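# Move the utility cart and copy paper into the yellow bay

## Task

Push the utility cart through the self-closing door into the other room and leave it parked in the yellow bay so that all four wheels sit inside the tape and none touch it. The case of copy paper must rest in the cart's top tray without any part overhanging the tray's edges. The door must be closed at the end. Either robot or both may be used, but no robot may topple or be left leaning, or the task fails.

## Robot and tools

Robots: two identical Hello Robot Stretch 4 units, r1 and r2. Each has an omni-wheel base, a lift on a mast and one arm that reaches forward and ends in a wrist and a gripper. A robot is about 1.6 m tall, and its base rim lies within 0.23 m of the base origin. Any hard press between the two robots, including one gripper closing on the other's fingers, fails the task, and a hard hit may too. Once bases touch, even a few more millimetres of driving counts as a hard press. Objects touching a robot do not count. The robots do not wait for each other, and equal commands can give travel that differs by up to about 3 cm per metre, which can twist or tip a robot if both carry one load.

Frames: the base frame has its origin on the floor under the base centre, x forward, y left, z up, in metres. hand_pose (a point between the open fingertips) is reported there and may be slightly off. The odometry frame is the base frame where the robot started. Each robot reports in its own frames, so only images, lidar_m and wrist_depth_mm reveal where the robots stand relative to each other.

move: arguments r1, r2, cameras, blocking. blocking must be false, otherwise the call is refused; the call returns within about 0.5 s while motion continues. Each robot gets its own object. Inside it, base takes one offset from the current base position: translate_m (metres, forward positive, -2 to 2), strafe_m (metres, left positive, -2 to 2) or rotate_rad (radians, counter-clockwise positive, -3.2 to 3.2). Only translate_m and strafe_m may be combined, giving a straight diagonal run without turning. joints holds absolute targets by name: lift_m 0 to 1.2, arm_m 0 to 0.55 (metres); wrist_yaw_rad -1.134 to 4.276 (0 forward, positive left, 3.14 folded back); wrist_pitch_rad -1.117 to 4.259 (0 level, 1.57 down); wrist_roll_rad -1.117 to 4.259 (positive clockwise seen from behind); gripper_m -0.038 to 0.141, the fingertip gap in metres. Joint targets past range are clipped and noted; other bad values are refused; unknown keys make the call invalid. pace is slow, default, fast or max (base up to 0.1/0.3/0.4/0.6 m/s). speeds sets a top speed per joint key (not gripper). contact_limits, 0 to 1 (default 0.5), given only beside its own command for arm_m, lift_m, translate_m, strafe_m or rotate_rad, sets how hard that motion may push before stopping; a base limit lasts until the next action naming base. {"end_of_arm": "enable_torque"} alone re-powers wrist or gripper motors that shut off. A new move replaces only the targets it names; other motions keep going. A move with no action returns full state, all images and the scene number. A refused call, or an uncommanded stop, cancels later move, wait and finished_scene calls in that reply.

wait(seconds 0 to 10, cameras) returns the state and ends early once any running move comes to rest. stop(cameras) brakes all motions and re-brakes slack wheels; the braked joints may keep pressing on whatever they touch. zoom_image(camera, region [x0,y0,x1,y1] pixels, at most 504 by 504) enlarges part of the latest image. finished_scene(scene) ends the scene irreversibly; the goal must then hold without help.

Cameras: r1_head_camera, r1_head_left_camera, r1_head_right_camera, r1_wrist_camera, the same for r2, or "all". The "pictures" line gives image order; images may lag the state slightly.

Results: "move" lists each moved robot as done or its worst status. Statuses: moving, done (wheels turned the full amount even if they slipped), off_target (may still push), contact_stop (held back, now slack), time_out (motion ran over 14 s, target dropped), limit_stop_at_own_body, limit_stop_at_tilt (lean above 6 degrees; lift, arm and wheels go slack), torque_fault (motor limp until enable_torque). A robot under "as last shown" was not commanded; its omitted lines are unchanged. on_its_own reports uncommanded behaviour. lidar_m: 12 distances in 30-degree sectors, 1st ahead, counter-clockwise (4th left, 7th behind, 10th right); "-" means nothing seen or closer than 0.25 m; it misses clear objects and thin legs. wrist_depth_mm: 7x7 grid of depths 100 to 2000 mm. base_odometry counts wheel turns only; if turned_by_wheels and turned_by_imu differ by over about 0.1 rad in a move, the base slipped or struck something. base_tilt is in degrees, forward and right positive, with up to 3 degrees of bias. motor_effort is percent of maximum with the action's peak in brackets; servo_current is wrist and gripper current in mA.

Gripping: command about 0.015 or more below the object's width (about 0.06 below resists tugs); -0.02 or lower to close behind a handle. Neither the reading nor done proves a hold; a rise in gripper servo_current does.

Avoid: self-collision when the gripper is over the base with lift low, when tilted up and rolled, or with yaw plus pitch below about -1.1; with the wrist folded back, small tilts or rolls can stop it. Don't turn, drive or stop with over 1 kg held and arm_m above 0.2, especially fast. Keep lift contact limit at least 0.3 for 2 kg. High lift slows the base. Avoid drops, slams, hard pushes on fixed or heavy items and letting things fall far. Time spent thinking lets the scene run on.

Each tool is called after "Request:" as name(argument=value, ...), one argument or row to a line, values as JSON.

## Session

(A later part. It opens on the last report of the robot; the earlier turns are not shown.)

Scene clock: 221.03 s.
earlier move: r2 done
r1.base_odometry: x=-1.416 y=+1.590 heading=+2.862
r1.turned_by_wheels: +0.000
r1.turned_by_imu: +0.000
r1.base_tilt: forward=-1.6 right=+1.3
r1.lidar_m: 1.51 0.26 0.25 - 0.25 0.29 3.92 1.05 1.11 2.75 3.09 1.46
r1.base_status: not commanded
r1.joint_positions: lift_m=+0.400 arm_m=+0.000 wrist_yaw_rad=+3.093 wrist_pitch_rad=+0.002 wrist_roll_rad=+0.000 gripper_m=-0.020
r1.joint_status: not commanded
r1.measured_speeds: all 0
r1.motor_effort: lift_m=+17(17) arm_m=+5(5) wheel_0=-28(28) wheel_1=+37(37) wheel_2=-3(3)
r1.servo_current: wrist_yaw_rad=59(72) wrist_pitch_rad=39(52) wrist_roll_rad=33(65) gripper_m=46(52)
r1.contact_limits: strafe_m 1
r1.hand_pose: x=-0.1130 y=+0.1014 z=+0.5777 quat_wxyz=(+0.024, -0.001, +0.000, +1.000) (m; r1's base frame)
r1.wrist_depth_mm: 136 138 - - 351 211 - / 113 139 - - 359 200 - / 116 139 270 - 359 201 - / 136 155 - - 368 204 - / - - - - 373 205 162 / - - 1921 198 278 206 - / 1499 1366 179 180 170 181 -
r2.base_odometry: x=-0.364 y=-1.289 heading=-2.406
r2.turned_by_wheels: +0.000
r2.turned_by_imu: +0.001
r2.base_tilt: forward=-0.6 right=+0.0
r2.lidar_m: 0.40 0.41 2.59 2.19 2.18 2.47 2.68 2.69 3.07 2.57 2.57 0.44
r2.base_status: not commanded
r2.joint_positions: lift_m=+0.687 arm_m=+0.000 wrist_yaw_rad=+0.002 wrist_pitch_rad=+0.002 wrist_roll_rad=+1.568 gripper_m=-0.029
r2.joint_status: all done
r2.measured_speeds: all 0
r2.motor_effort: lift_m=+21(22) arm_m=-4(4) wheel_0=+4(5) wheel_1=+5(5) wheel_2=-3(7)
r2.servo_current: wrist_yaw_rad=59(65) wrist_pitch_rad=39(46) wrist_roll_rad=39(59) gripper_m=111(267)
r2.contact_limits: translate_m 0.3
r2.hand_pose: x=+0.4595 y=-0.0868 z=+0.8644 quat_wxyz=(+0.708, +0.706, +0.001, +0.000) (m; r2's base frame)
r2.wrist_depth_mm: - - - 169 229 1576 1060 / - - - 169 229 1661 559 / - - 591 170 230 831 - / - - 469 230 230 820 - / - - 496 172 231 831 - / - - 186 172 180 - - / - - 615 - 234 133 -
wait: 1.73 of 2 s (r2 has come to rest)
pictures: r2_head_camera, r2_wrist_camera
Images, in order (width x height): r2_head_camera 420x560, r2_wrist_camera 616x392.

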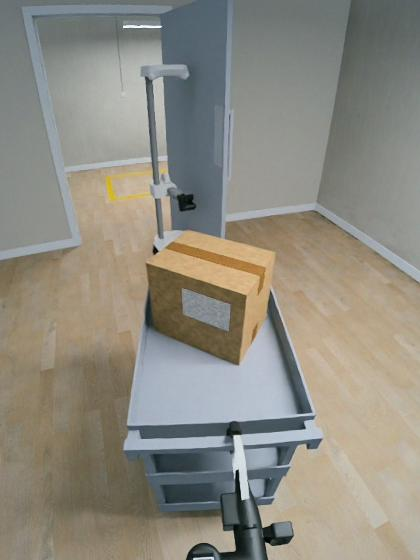

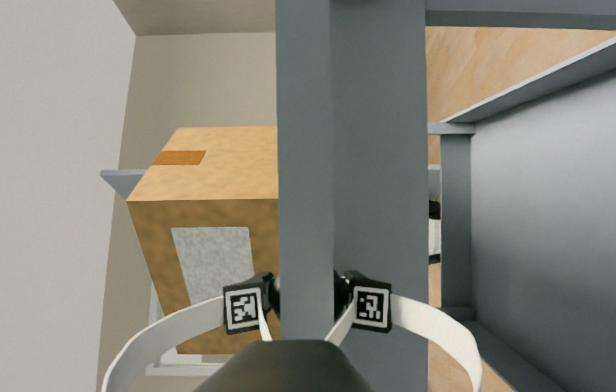

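Request:
move(
  blocking=false,
  r1={"base":{"rotate_rad":-3.1},"joints":{"lift_m":0.75},"contact_limits":{"rotate_rad":1.0},"pace":"slow"},
)

Request:
wait(
  seconds=6,
  cameras=["r1_head_left_camera","r1_head_right_camera","r2_head_camera"],
)

Scene clock: 244.93 s.
move: r1 moving
r1.base_odometry: x=-1.416 y=+1.590 heading=+2.728
r1.turned_by_wheels: -0.134
r1.turned_by_imu: -0.132
r1.base_tilt: forward=-1.6 right=+1.3
r1.lidar_m: 1.47 0.31 0.25 - 0.25 0.26 0.58 3.78 1.07 2.74 2.89 1.45
r1.base_status: rotate_rad moving
r1.joint_positions: lift_m=+0.425 arm_m=+0.000 wrist_yaw_rad=+3.093 wrist_pitch_rad=+0.002 wrist_roll_rad=+0.000 gripper_m=-0.020
r1.joint_status: lift_m moving
r1.measured_speeds: translate_m=-0.002 strafe_m=-0.001 rotate_rad=-0.479 lift_m=+0.097 arm_m=+0.000 wrist_yaw_rad=+0.000 wrist_pitch_rad=+0.000 wrist_roll_rad=+0.000
r1.motor_effort: lift_m=+26(28) arm_m=+5(5) wheel_0=+3(27) wheel_1=+13(38) wheel_2=+6(6)
r1.servo_current: wrist_yaw_rad=46(59) wrist_pitch_rad=52(52) wrist_roll_rad=46(65) gripper_m=46(52)
r1.contact_limits: rotate_rad 1
r1.hand_pose: x=-0.1130 y=+0.1014 z=+0.6023 quat_wxyz=(+0.024, -0.001, +0.000, +1.000) (m; r1's base frame)
r1.wrist_depth_mm: 136 138 - - 289 196 - / 113 139 - - 297 199 - / 116 139 266 - 300 190 - / 136 154 - - 301 191 - / - - - - 304 193 158 / - - - 199 262 194 - / 1576 1464 179 180 179 184 -
r2: as last shown
r2.turned_by_imu: +0.000
r2.base_tilt: forward=-0.7 right=+0.0
r2.lidar_m: 0.38 0.41 2.58 2.17 2.18 2.48 2.69 2.71 3.06 2.59 2.58 0.43
r2.motor_effort: lift_m=+21(21) arm_m=-4(4) wheel_0=+4(4) wheel_1=+5(5) wheel_2=-3(3)
r2.servo_current: wrist_yaw_rad=59(59) wrist_pitch_rad=46(52) wrist_roll_rad=46(59) gripper_m=111(117)
r2.contact_limits: translate_m 0.3
r2.wrist_depth_mm: - - - 168 228 1537 1060 / - - - 170 229 1661 564 / - - 597 170 230 831 - / - - 469 231 231 831 - / - - 492 171 232 831 - / - - 186 172 179 - - / - - 615 - 233 133 -
pictures: none

Scene clock: 248.80 s.
earlier move: r1 done
r1.base_odometry: x=-1.417 y=+1.591 heading=-0.237
r1.turned_by_wheels: -2.966
r1.turned_by_imu: -2.943
r1.base_tilt: forward=-1.6 right=+1.3
r1.lidar_m: 3.53 1.03 1.29 2.72 3.21 1.45 - 0.26 0.25 - 0.25 0.32
r1.base_status: done
r1.joint_positions: lift_m=+0.750 arm_m=+0.000 wrist_yaw_rad=+3.092 wrist_pitch_rad=+0.002 wrist_roll_rad=+0.000 gripper_m=-0.020
r1.joint_status: all done
r1.measured_speeds: all 0
r1.motor_effort: lift_m=+25(28) arm_m=+4(5) wheel_0=+5(27) wheel_1=-4(38) wheel_2=+5(20)
r1.servo_current: wrist_yaw_rad=46(78) wrist_pitch_rad=39(52) wrist_roll_rad=52(65) gripper_m=39(52)
r1.contact_limits: rotate_rad 1
r1.hand_pose: x=-0.1129 y=+0.1015 z=+0.9270 quat_wxyz=(+0.025, -0.001, +0.000, +1.000) (m; r1's base frame)
r1.wrist_depth_mm: 136 138 - - - - - / 113 139 - - - - - / 115 139 260 - - - - / 136 154 - - 1661 - - / 427 - - - - - - / 439 - - 199 179 - - / 436 512 180 180 144 - -
r2.base_odometry: x=-0.364 y=-1.289 heading=-2.406
r2.turned_by_wheels: +0.000
r2.turned_by_imu: +0.001
r2.base_tilt: forward=-0.7 right=+0.1
r2.lidar_m: 0.39 0.42 2.58 2.18 2.18 2.45 2.70 2.70 3.07 2.57 2.58 0.43
r2.base_status: not commanded
r2.joint_positions: lift_m=+0.687 arm_m=+0.000 wrist_yaw_rad=+0.002 wrist_pitch_rad=+0.002 wrist_roll_rad=+1.568 gripper_m=-0.029
r2.joint_status: not commanded
r2.measured_speeds: all 0
r2.motor_effort: lift_m=+21(22) arm_m=-4(4) wheel_0=+4(5) wheel_1=+4(5) wheel_2=-3(3)
r2.servo_current: wrist_yaw_rad=46(59) wrist_pitch_rad=39(52) wrist_roll_rad=33(65) gripper_m=111(117)
r2.contact_limits: translate_m 0.3
r2.hand_pose: x=+0.4595 y=-0.0868 z=+0.8644 quat_wxyz=(+0.708, +0.706, +0.001, +0.000) (m; r2's base frame)
r2.wrist_depth_mm: - - - 170 228 1537 1060 / - - - 169 230 1661 559 / - - 597 170 230 831 - / - - 466 229 232 842 - / - - 492 172 231 831 - / - - 186 172 180 - - / - - 615 - 233 133 -
wait: 3.87 of 6 s (r1 has come to rest)
pictures: r1_head_left_camera, r1_head_right_camera, r2_head_camera
Images, in order (width x height): r1_head_left_camera 420x672, r1_head_right_camera 420x672, r2_head_camera 420x560.

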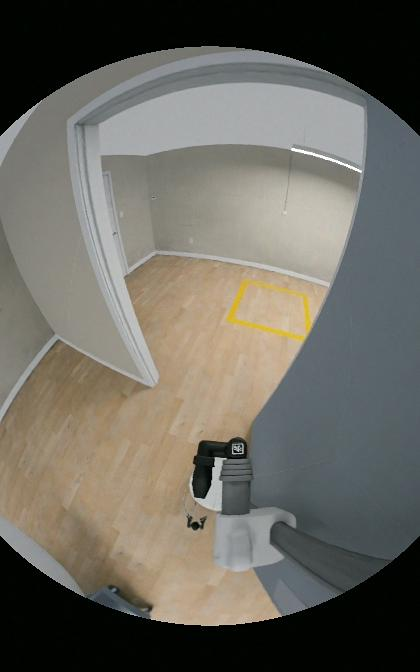

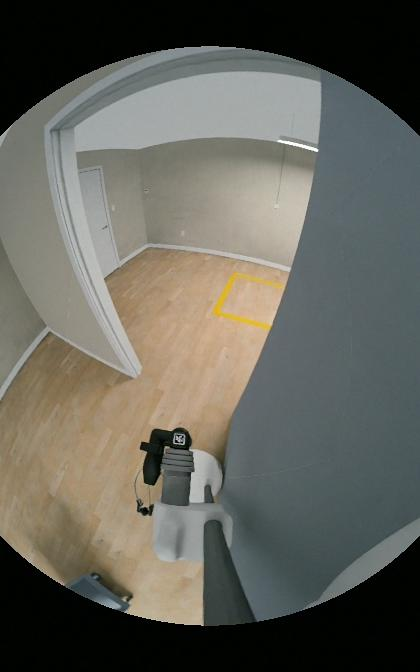

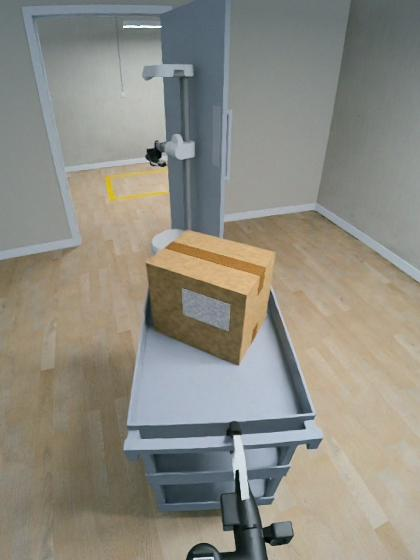

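Request:
move(
  blocking=false,
  r1={"joints":{"wrist_yaw_rad":0,"wrist_pitch_rad":1.5,"arm_m":0.15}},
  r2={"base":{"translate_m":-0.4},"pace":"slow"},
)

Request:
wait(
  seconds=3,
)

Request:
move(
  blocking=false,
  r1={"base":{"translate_m":-0.42},"joints":{"arm_m":0.4},"pace":"slow","contact_limits":{"translate_m":1.0}},
)

Request:
wait(
  seconds=3,
)

Request:
wait(
  seconds=3,
  cameras=["r1_head_left_camera","r1_head_right_camera","r2_head_camera","r2_wrist_camera"],
)

Scene clock: 261.43 s.
move: r1 moving; r2 moving
r1.base_odometry: x=-1.417 y=+1.591 heading=-0.237
r1.turned_by_wheels: +0.000
r1.turned_by_imu: +0.000
r1.base_tilt: forward=-1.6 right=+1.2
r1.lidar_m: 3.53 1.03 1.27 2.72 3.24 1.46 - 0.27 0.25 - 0.25 0.32
r1.base_status: not commanded
r1.joint_positions: lift_m=+0.750 arm_m=+0.051 wrist_yaw_rad=+2.504 wrist_pitch_rad=+0.584 wrist_roll_rad=+0.000 gripper_m=-0.020
r1.joint_status: arm_m moving; wrist_yaw_rad moving; wrist_pitch_rad moving
r1.measured_speeds: translate_m=+0.000 strafe_m=+0.000 rotate_rad=+0.000 lift_m=+0.000 arm_m=+0.195 wrist_yaw_rad=-1.821 wrist_pitch_rad=+1.819 wrist_roll_rad=+0.000
r1.motor_effort: lift_m=+25(25) arm_m=+5(8) wheel_0=+6(6) wheel_1=-4(5) wheel_2=+5(5)
r1.servo_current: wrist_yaw_rad=85(111) wrist_pitch_rad=39(78) wrist_roll_rad=33(65) gripper_m=39(46)
r1.contact_limits: rotate_rad 1
r1.hand_pose: x=+0.0803 y=+0.2135 z=+0.7686 quat_wxyz=(+0.300, -0.274, +0.090, +0.909) (m; r1's base frame)
r1.wrist_depth_mm: - - - - - - - / - - - - - - - / - - - - - - - / 1983 1921 1808 1921 1921 1921 1921 / 1576 1537 1576 1537 1499 1537 1499 / 1308 1281 1229 200 1255 1255 1205 / 1118 1060 179 180 161 1060 1098
r2.base_odometry: x=-0.355 y=-1.281 heading=-2.406
r2.turned_by_wheels: +0.000
r2.turned_by_imu: +0.001
r2.base_tilt: forward=-0.6 right=+0.1
r2.lidar_m: 0.40 0.41 2.58 2.15 2.17 2.46 2.69 2.68 3.05 2.59 2.58 0.44
r2.base_status: translate_m moving
r2.joint_positions: lift_m=+0.687 arm_m=+0.000 wrist_yaw_rad=+0.003 wrist_pitch_rad=+0.002 wrist_roll_rad=+1.568 gripper_m=-0.029
r2.joint_status: not commanded
r2.measured_speeds: translate_m=-0.049 strafe_m=+0.000 rotate_rad=+0.000 lift_m=+0.000 arm_m=+0.000 wrist_yaw_rad=+0.000 wrist_pitch_rad=+0.000 wrist_roll_rad=+0.000
r2.motor_effort: lift_m=+21(21) arm_m=-4(4) wheel_0=-6(7) wheel_1=-7(8) wheel_2=+14(14)
r2.servo_current: wrist_yaw_rad=46(52) wrist_pitch_rad=46(46) wrist_roll_rad=59(65) gripper_m=111(117)
r2.hand_pose: x=+0.4596 y=-0.0866 z=+0.8644 quat_wxyz=(+0.708, +0.706, +0.002, +0.000) (m; r2's base frame)
r2.wrist_depth_mm: - - - 168 229 1537 1098 / - - - 170 229 1661 564 / - - 591 170 231 831 - / - - 466 230 232 842 - / - - 500 172 233 831 - / - - 186 172 180 - - / - - 615 - 235 1576 -
pictures: none

Scene clock: 263.27 s.
earlier move: r1 done; r2 moving
r1.base_odometry: x=-1.417 y=+1.591 heading=-0.237
r1.turned_by_wheels: +0.000
r1.turned_by_imu: +0.000
r1.base_tilt: forward=-1.6 right=+1.2
r1.lidar_m: 3.52 1.03 1.29 2.73 3.22 1.65 - 0.25 0.25 - 0.25 0.32
r1.base_status: not commanded
r1.joint_positions: lift_m=+0.750 arm_m=+0.150 wrist_yaw_rad=+0.003 wrist_pitch_rad=+1.498 wrist_roll_rad=+0.000 gripper_m=-0.020
r1.joint_status: all done
r1.measured_speeds: all 0
r1.motor_effort: lift_m=+25(25) arm_m=+5(8) wheel_0=+6(6) wheel_1=-4(5) wheel_2=+4(5)
r1.servo_current: wrist_yaw_rad=33(111) wrist_pitch_rad=39(85) wrist_roll_rad=65(65) gripper_m=33(46)
r1.contact_limits: rotate_rad 1
r1.hand_pose: x=+0.3419 y=-0.0874 z=+0.6401 quat_wxyz=(+0.732, -0.001, +0.681, +0.001) (m; r1's base frame)
r1.wrist_depth_mm: 891 878 878 891 891 530 277 / 878 891 866 878 891 384 273 / 878 866 866 878 878 375 267 / 866 842 866 854 866 368 252 / 854 854 854 854 831 351 257 / 842 854 854 198 488 347 244 / 842 842 179 180 162 281 248
r2.base_odometry: x=-0.228 y=-1.166 heading=-2.406
r2.turned_by_wheels: +0.000
r2.turned_by_imu: +0.001
r2.base_tilt: forward=-0.6 right=+0.1
r2.lidar_m: 0.40 0.42 2.52 2.12 2.12 2.38 2.53 2.51 2.88 2.64 2.62 0.43
r2.base_status: translate_m moving
r2.joint_positions: lift_m=+0.687 arm_m=+0.000 wrist_yaw_rad=+0.003 wrist_pitch_rad=+0.002 wrist_roll_rad=+1.568 gripper_m=-0.029
r2.joint_status: not commanded
r2.measured_speeds: translate_m=-0.100 strafe_m=+0.000 rotate_rad=-0.002 lift_m=+0.000 arm_m=+0.000 wrist_yaw_rad=+0.000 wrist_pitch_rad=+0.000 wrist_roll_rad=+0.000
r2.motor_effort: lift_m=+21(21) arm_m=-4(4) wheel_0=-2(7) wheel_1=-4(8) wheel_2=+11(16)
r2.servo_current: wrist_yaw_rad=39(59) wrist_pitch_rad=39(46) wrist_roll_rad=39(65) gripper_m=98(117)
r2.hand_pose: x=+0.4596 y=-0.0864 z=+0.8644 quat_wxyz=(+0.708, +0.706, +0.002, +0.001) (m; r2's base frame)
r2.wrist_depth_mm: - - - 170 229 258 1042 / - - - 170 229 1661 549 / - - 603 170 229 820 - / - - 462 230 230 - - / - - 488 171 231 - - / - - 186 172 180 - - / - - 609 - 233 133 -
wait: 1.83 of 3 s (r1 has come to rest)
pictures: none

Scene clock: 263.77 s.
earlier move: r2 moving
move: r1 moving
r1.base_odometry: x=-1.429 y=+1.594 heading=-0.237
r1.turned_by_wheels: +0.000
r1.turned_by_imu: +0.000
r1.base_tilt: forward=-1.6 right=+1.3
r1.lidar_m: 3.53 1.06 1.33 2.73 3.18 1.68 - 0.26 0.25 - 0.25 0.32
r1.base_status: translate_m moving
r1.joint_positions: lift_m=+0.750 arm_m=+0.163 wrist_yaw_rad=+0.003 wrist_pitch_rad=+1.498 wrist_roll_rad=+0.000 gripper_m=-0.020
r1.joint_status: arm_m moving
r1.measured_speeds: translate_m=-0.049 strafe_m=+0.000 rotate_rad=+0.000 lift_m=+0.000 arm_m=+0.049 wrist_yaw_rad=+0.000 wrist_pitch_rad=+0.000 wrist_roll_rad=+0.000
r1.motor_effort: lift_m=+25(25) arm_m=+4(7) wheel_0=+0(5) wheel_1=-11(12) wheel_2=+9(11)
r1.servo_current: wrist_yaw_rad=39(59) wrist_pitch_rad=39(52) wrist_roll_rad=52(52) gripper_m=46(46)
r1.contact_limits: translate_m 1
r1.hand_pose: x=+0.3546 y=-0.0874 z=+0.6401 quat_wxyz=(+0.732, -0.001, +0.681, +0.001) (m; r1's base frame)
r1.wrist_depth_mm: 891 891 878 904 866 530 278 / 891 878 878 891 878 384 273 / 878 866 878 878 866 375 271 / 854 866 854 866 854 368 255 / 866 842 866 854 831 357 258 / 854 854 854 199 484 349 253 / 842 842 179 179 162 297 249
r2.base_odometry: x=-0.191 y=-1.133 heading=-2.406
r2.turned_by_wheels: +0.000
r2.turned_by_imu: +0.000
r2.base_tilt: forward=-0.6 right=+0.1
r2.lidar_m: 0.39 0.42 2.51 2.12 2.08 2.40 2.48 2.47 2.82 2.66 2.64 0.39
r2.base_status: translate_m moving
r2.joint_positions: lift_m=+0.687 arm_m=+0.000 wrist_yaw_rad=+0.003 wrist_pitch_rad=+0.002 wrist_roll_rad=+1.568 gripper_m=-0.029
r2.joint_status: not commanded
r2.measured_speeds: translate_m=-0.100 strafe_m=+0.001 rotate_rad=+0.001 lift_m=+0.000 arm_m=+0.000 wrist_yaw_rad=+0.000 wrist_pitch_rad=+0.000 wrist_roll_rad=+0.000
r2.motor_effort: lift_m=+21(21) arm_m=-4(4) wheel_0=-3(3) wheel_1=-5(7) wheel_2=+11(13)
r2.servo_current: wrist_yaw_rad=46(52) wrist_pitch_rad=39(46) wrist_roll_rad=59(59) gripper_m=98(111)
r2.hand_pose: x=+0.4596 y=-0.0864 z=+0.8644 quat_wxyz=(+0.708, +0.706, +0.002, +0.001) (m; r2's base frame)
r2.wrist_depth_mm: - - - 169 229 258 1060 / - - - 170 229 1708 549 / - - 597 170 230 831 - / - - 462 230 231 - - / - - 492 171 231 - - / - - 186 171 180 - - / - - 603 - 231 133 -
pictures: none

Scene clock: 266.23 s.
earlier move: r1 moving; r2 done
r1.base_odometry: x=-1.656 y=+1.650 heading=-0.238
r1.turned_by_wheels: +0.000
r1.turned_by_imu: -0.039
r1.base_tilt: forward=-1.6 right=+1.3
r1.lidar_m: 3.76 1.23 1.69 2.76 3.22 1.64 - 0.26 0.25 - 0.25 0.31
r1.base_status: translate_m moving
r1.joint_positions: lift_m=+0.750 arm_m=+0.386 wrist_yaw_rad=+0.003 wrist_pitch_rad=+1.498 wrist_roll_rad=+0.000 gripper_m=-0.020
r1.joint_status: arm_m moving
r1.measured_speeds: translate_m=-0.100 strafe_m=-0.001 rotate_rad=+0.001 lift_m=+0.000 arm_m=+0.055 wrist_yaw_rad=+0.000 wrist_pitch_rad=+0.000 wrist_roll_rad=+0.000
r1.motor_effort: lift_m=+25(25) arm_m=+6(10) wheel_0=+15(19) wheel_1=-35(38) wheel_2=+17(20)
r1.servo_current: wrist_yaw_rad=59(78) wrist_pitch_rad=46(52) wrist_roll_rad=78(78) gripper_m=39(52)
r1.contact_limits: translate_m 1
r1.hand_pose: x=+0.5779 y=-0.0874 z=+0.6401 quat_wxyz=(+0.732, -0.001, +0.681, +0.001) (m; r1's base frame)
r1.wrist_depth_mm: 878 891 878 878 891 512 257 / 878 866 866 866 866 375 268 / 866 854 866 866 866 370 264 / 854 866 866 854 854 362 258 / 854 842 842 854 820 351 247 / 831 842 842 199 477 343 242 / 831 842 180 179 162 291 247
r2.base_odometry: x=-0.068 y=-1.021 heading=-2.406
r2.turned_by_wheels: +0.000
r2.turned_by_imu: +0.000
r2.base_tilt: forward=-0.7 right=+0.1
r2.lidar_m: 0.39 0.39 2.47 2.07 2.03 2.38 2.32 2.30 2.66 2.70 2.68 0.44
r2.base_status: done
r2.joint_positions: lift_m=+0.687 arm_m=+0.000 wrist_yaw_rad=+0.003 wrist_pitch_rad=+0.005 wrist_roll_rad=+1.568 gripper_m=-0.029
r2.joint_status: not commanded
r2.measured_speeds: all 0
r2.motor_effort: lift_m=+21(22) arm_m=-4(4) wheel_0=-3(6) wheel_1=-5(8) wheel_2=+7(13)
r2.servo_current: wrist_yaw_rad=52(59) wrist_pitch_rad=46(52) wrist_roll_rad=46(65) gripper_m=104(111)
r2.hand_pose: x=+0.4596 y=-0.0864 z=+0.8635 quat_wxyz=(+0.708, +0.706, +0.003, +0.000) (m; r2's base frame)
r2.wrist_depth_mm: - - - 169 229 252 1098 / - - - 169 230 1661 1098 / - - 621 170 230 809 - / - - 466 229 230 831 - / - - 480 170 230 831 - / - - 187 170 178 - - / - - 591 - 230 - -
wait: 2.47 of 3 s (r2 has come to rest)
pictures: none

Scene clock: 268.73 s.
earlier move: r1 done
r1.base_odometry: x=-1.824 y=+1.691 heading=-0.238
r1.turned_by_wheels: +0.000
r1.turned_by_imu: -0.026
r1.base_tilt: forward=-1.6 right=+1.3
r1.lidar_m: 0.96 1.35 1.90 2.78 3.22 1.49 4.09 2.32 - - 0.25 0.28
r1.base_status: done
r1.joint_positions: lift_m=+0.750 arm_m=+0.400 wrist_yaw_rad=+0.003 wrist_pitch_rad=+1.498 wrist_roll_rad=+0.000 gripper_m=-0.020
r1.joint_status: all done
r1.measured_speeds: all 0
r1.motor_effort: lift_m=+24(25) arm_m=+5(10) wheel_0=+15(20) wheel_1=-31(38) wheel_2=+9(20)
r1.servo_current: wrist_yaw_rad=46(78) wrist_pitch_rad=39(52) wrist_roll_rad=33(78) gripper_m=39(52)
r1.contact_limits: translate_m 1
r1.hand_pose: x=+0.5919 y=-0.0874 z=+0.6401 quat_wxyz=(+0.732, -0.001, +0.681, +0.001) (m; r1's base frame)
r1.wrist_depth_mm: 878 878 891 904 878 332 239 / 866 878 878 878 831 329 238 / 866 878 866 866 788 327 236 / 854 842 866 866 750 322 234 / 842 854 854 854 723 319 230 / 842 854 842 199 436 309 228 / 842 831 180 180 154 265 224
r2.base_odometry: x=-0.068 y=-1.021 heading=-2.406
r2.turned_by_wheels: +0.000
r2.turned_by_imu: +0.000
r2.base_tilt: forward=-0.6 right=+0.0
r2.lidar_m: 0.38 0.40 2.44 2.06 2.04 2.35 2.32 2.32 2.68 2.70 2.68 0.44
r2.base_status: done
r2.joint_positions: lift_m=+0.687 arm_m=+0.000 wrist_yaw_rad=+0.003 wrist_pitch_rad=+0.005 wrist_roll_rad=+1.568 gripper_m=-0.029
r2.joint_status: not commanded
r2.measured_speeds: all 0
r2.motor_effort: lift_m=+21(22) arm_m=-4(4) wheel_0=-3(6) wheel_1=-5(8) wheel_2=+8(13)
r2.servo_current: wrist_yaw_rad=59(65) wrist_pitch_rad=46(52) wrist_roll_rad=46(65) gripper_m=98(111)
r2.hand_pose: x=+0.4596 y=-0.0864 z=+0.8635 quat_wxyz=(+0.708, +0.706, +0.003, +0.000) (m; r2's base frame)
r2.wrist_depth_mm: - - - 169 230 252 1098 / - - - 169 231 1661 1098 / - - 621 170 230 809 - / - - 473 230 230 820 - / - - 480 170 231 831 - / - - 187 170 179 - - / - - 591 - 231 - -
wait: 2.50 of 3 s (r1 has come to rest)
pictures: r1_head_left_camera, r1_head_right_camera, r2_head_camera, r2_wrist_camera
Images, in order (width x height): r1_head_left_camera 420x672, r1_head_right_camera 420x672, r2_head_camera 420x560, r2_wrist_camera 616x392.

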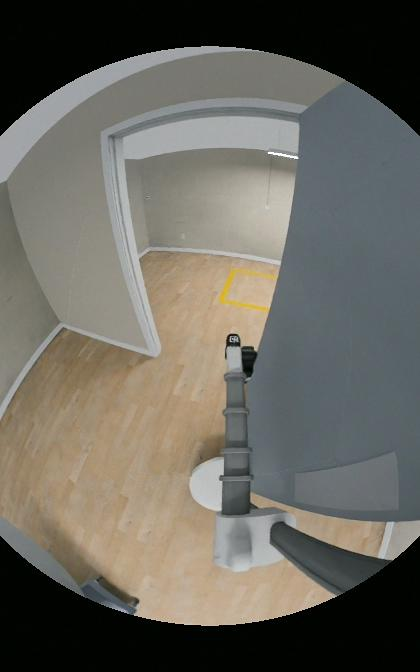

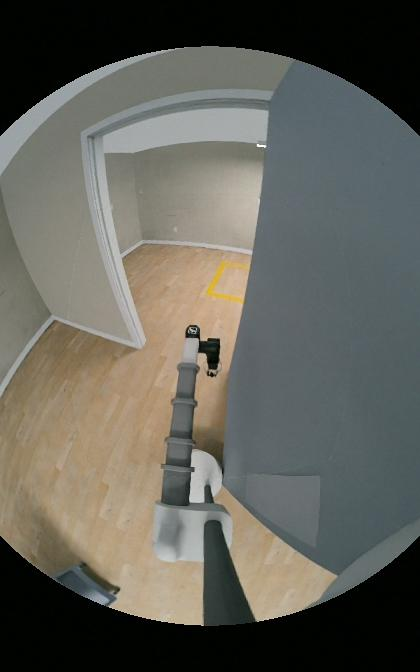

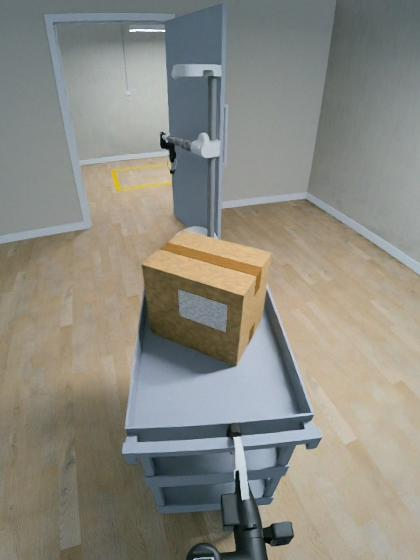

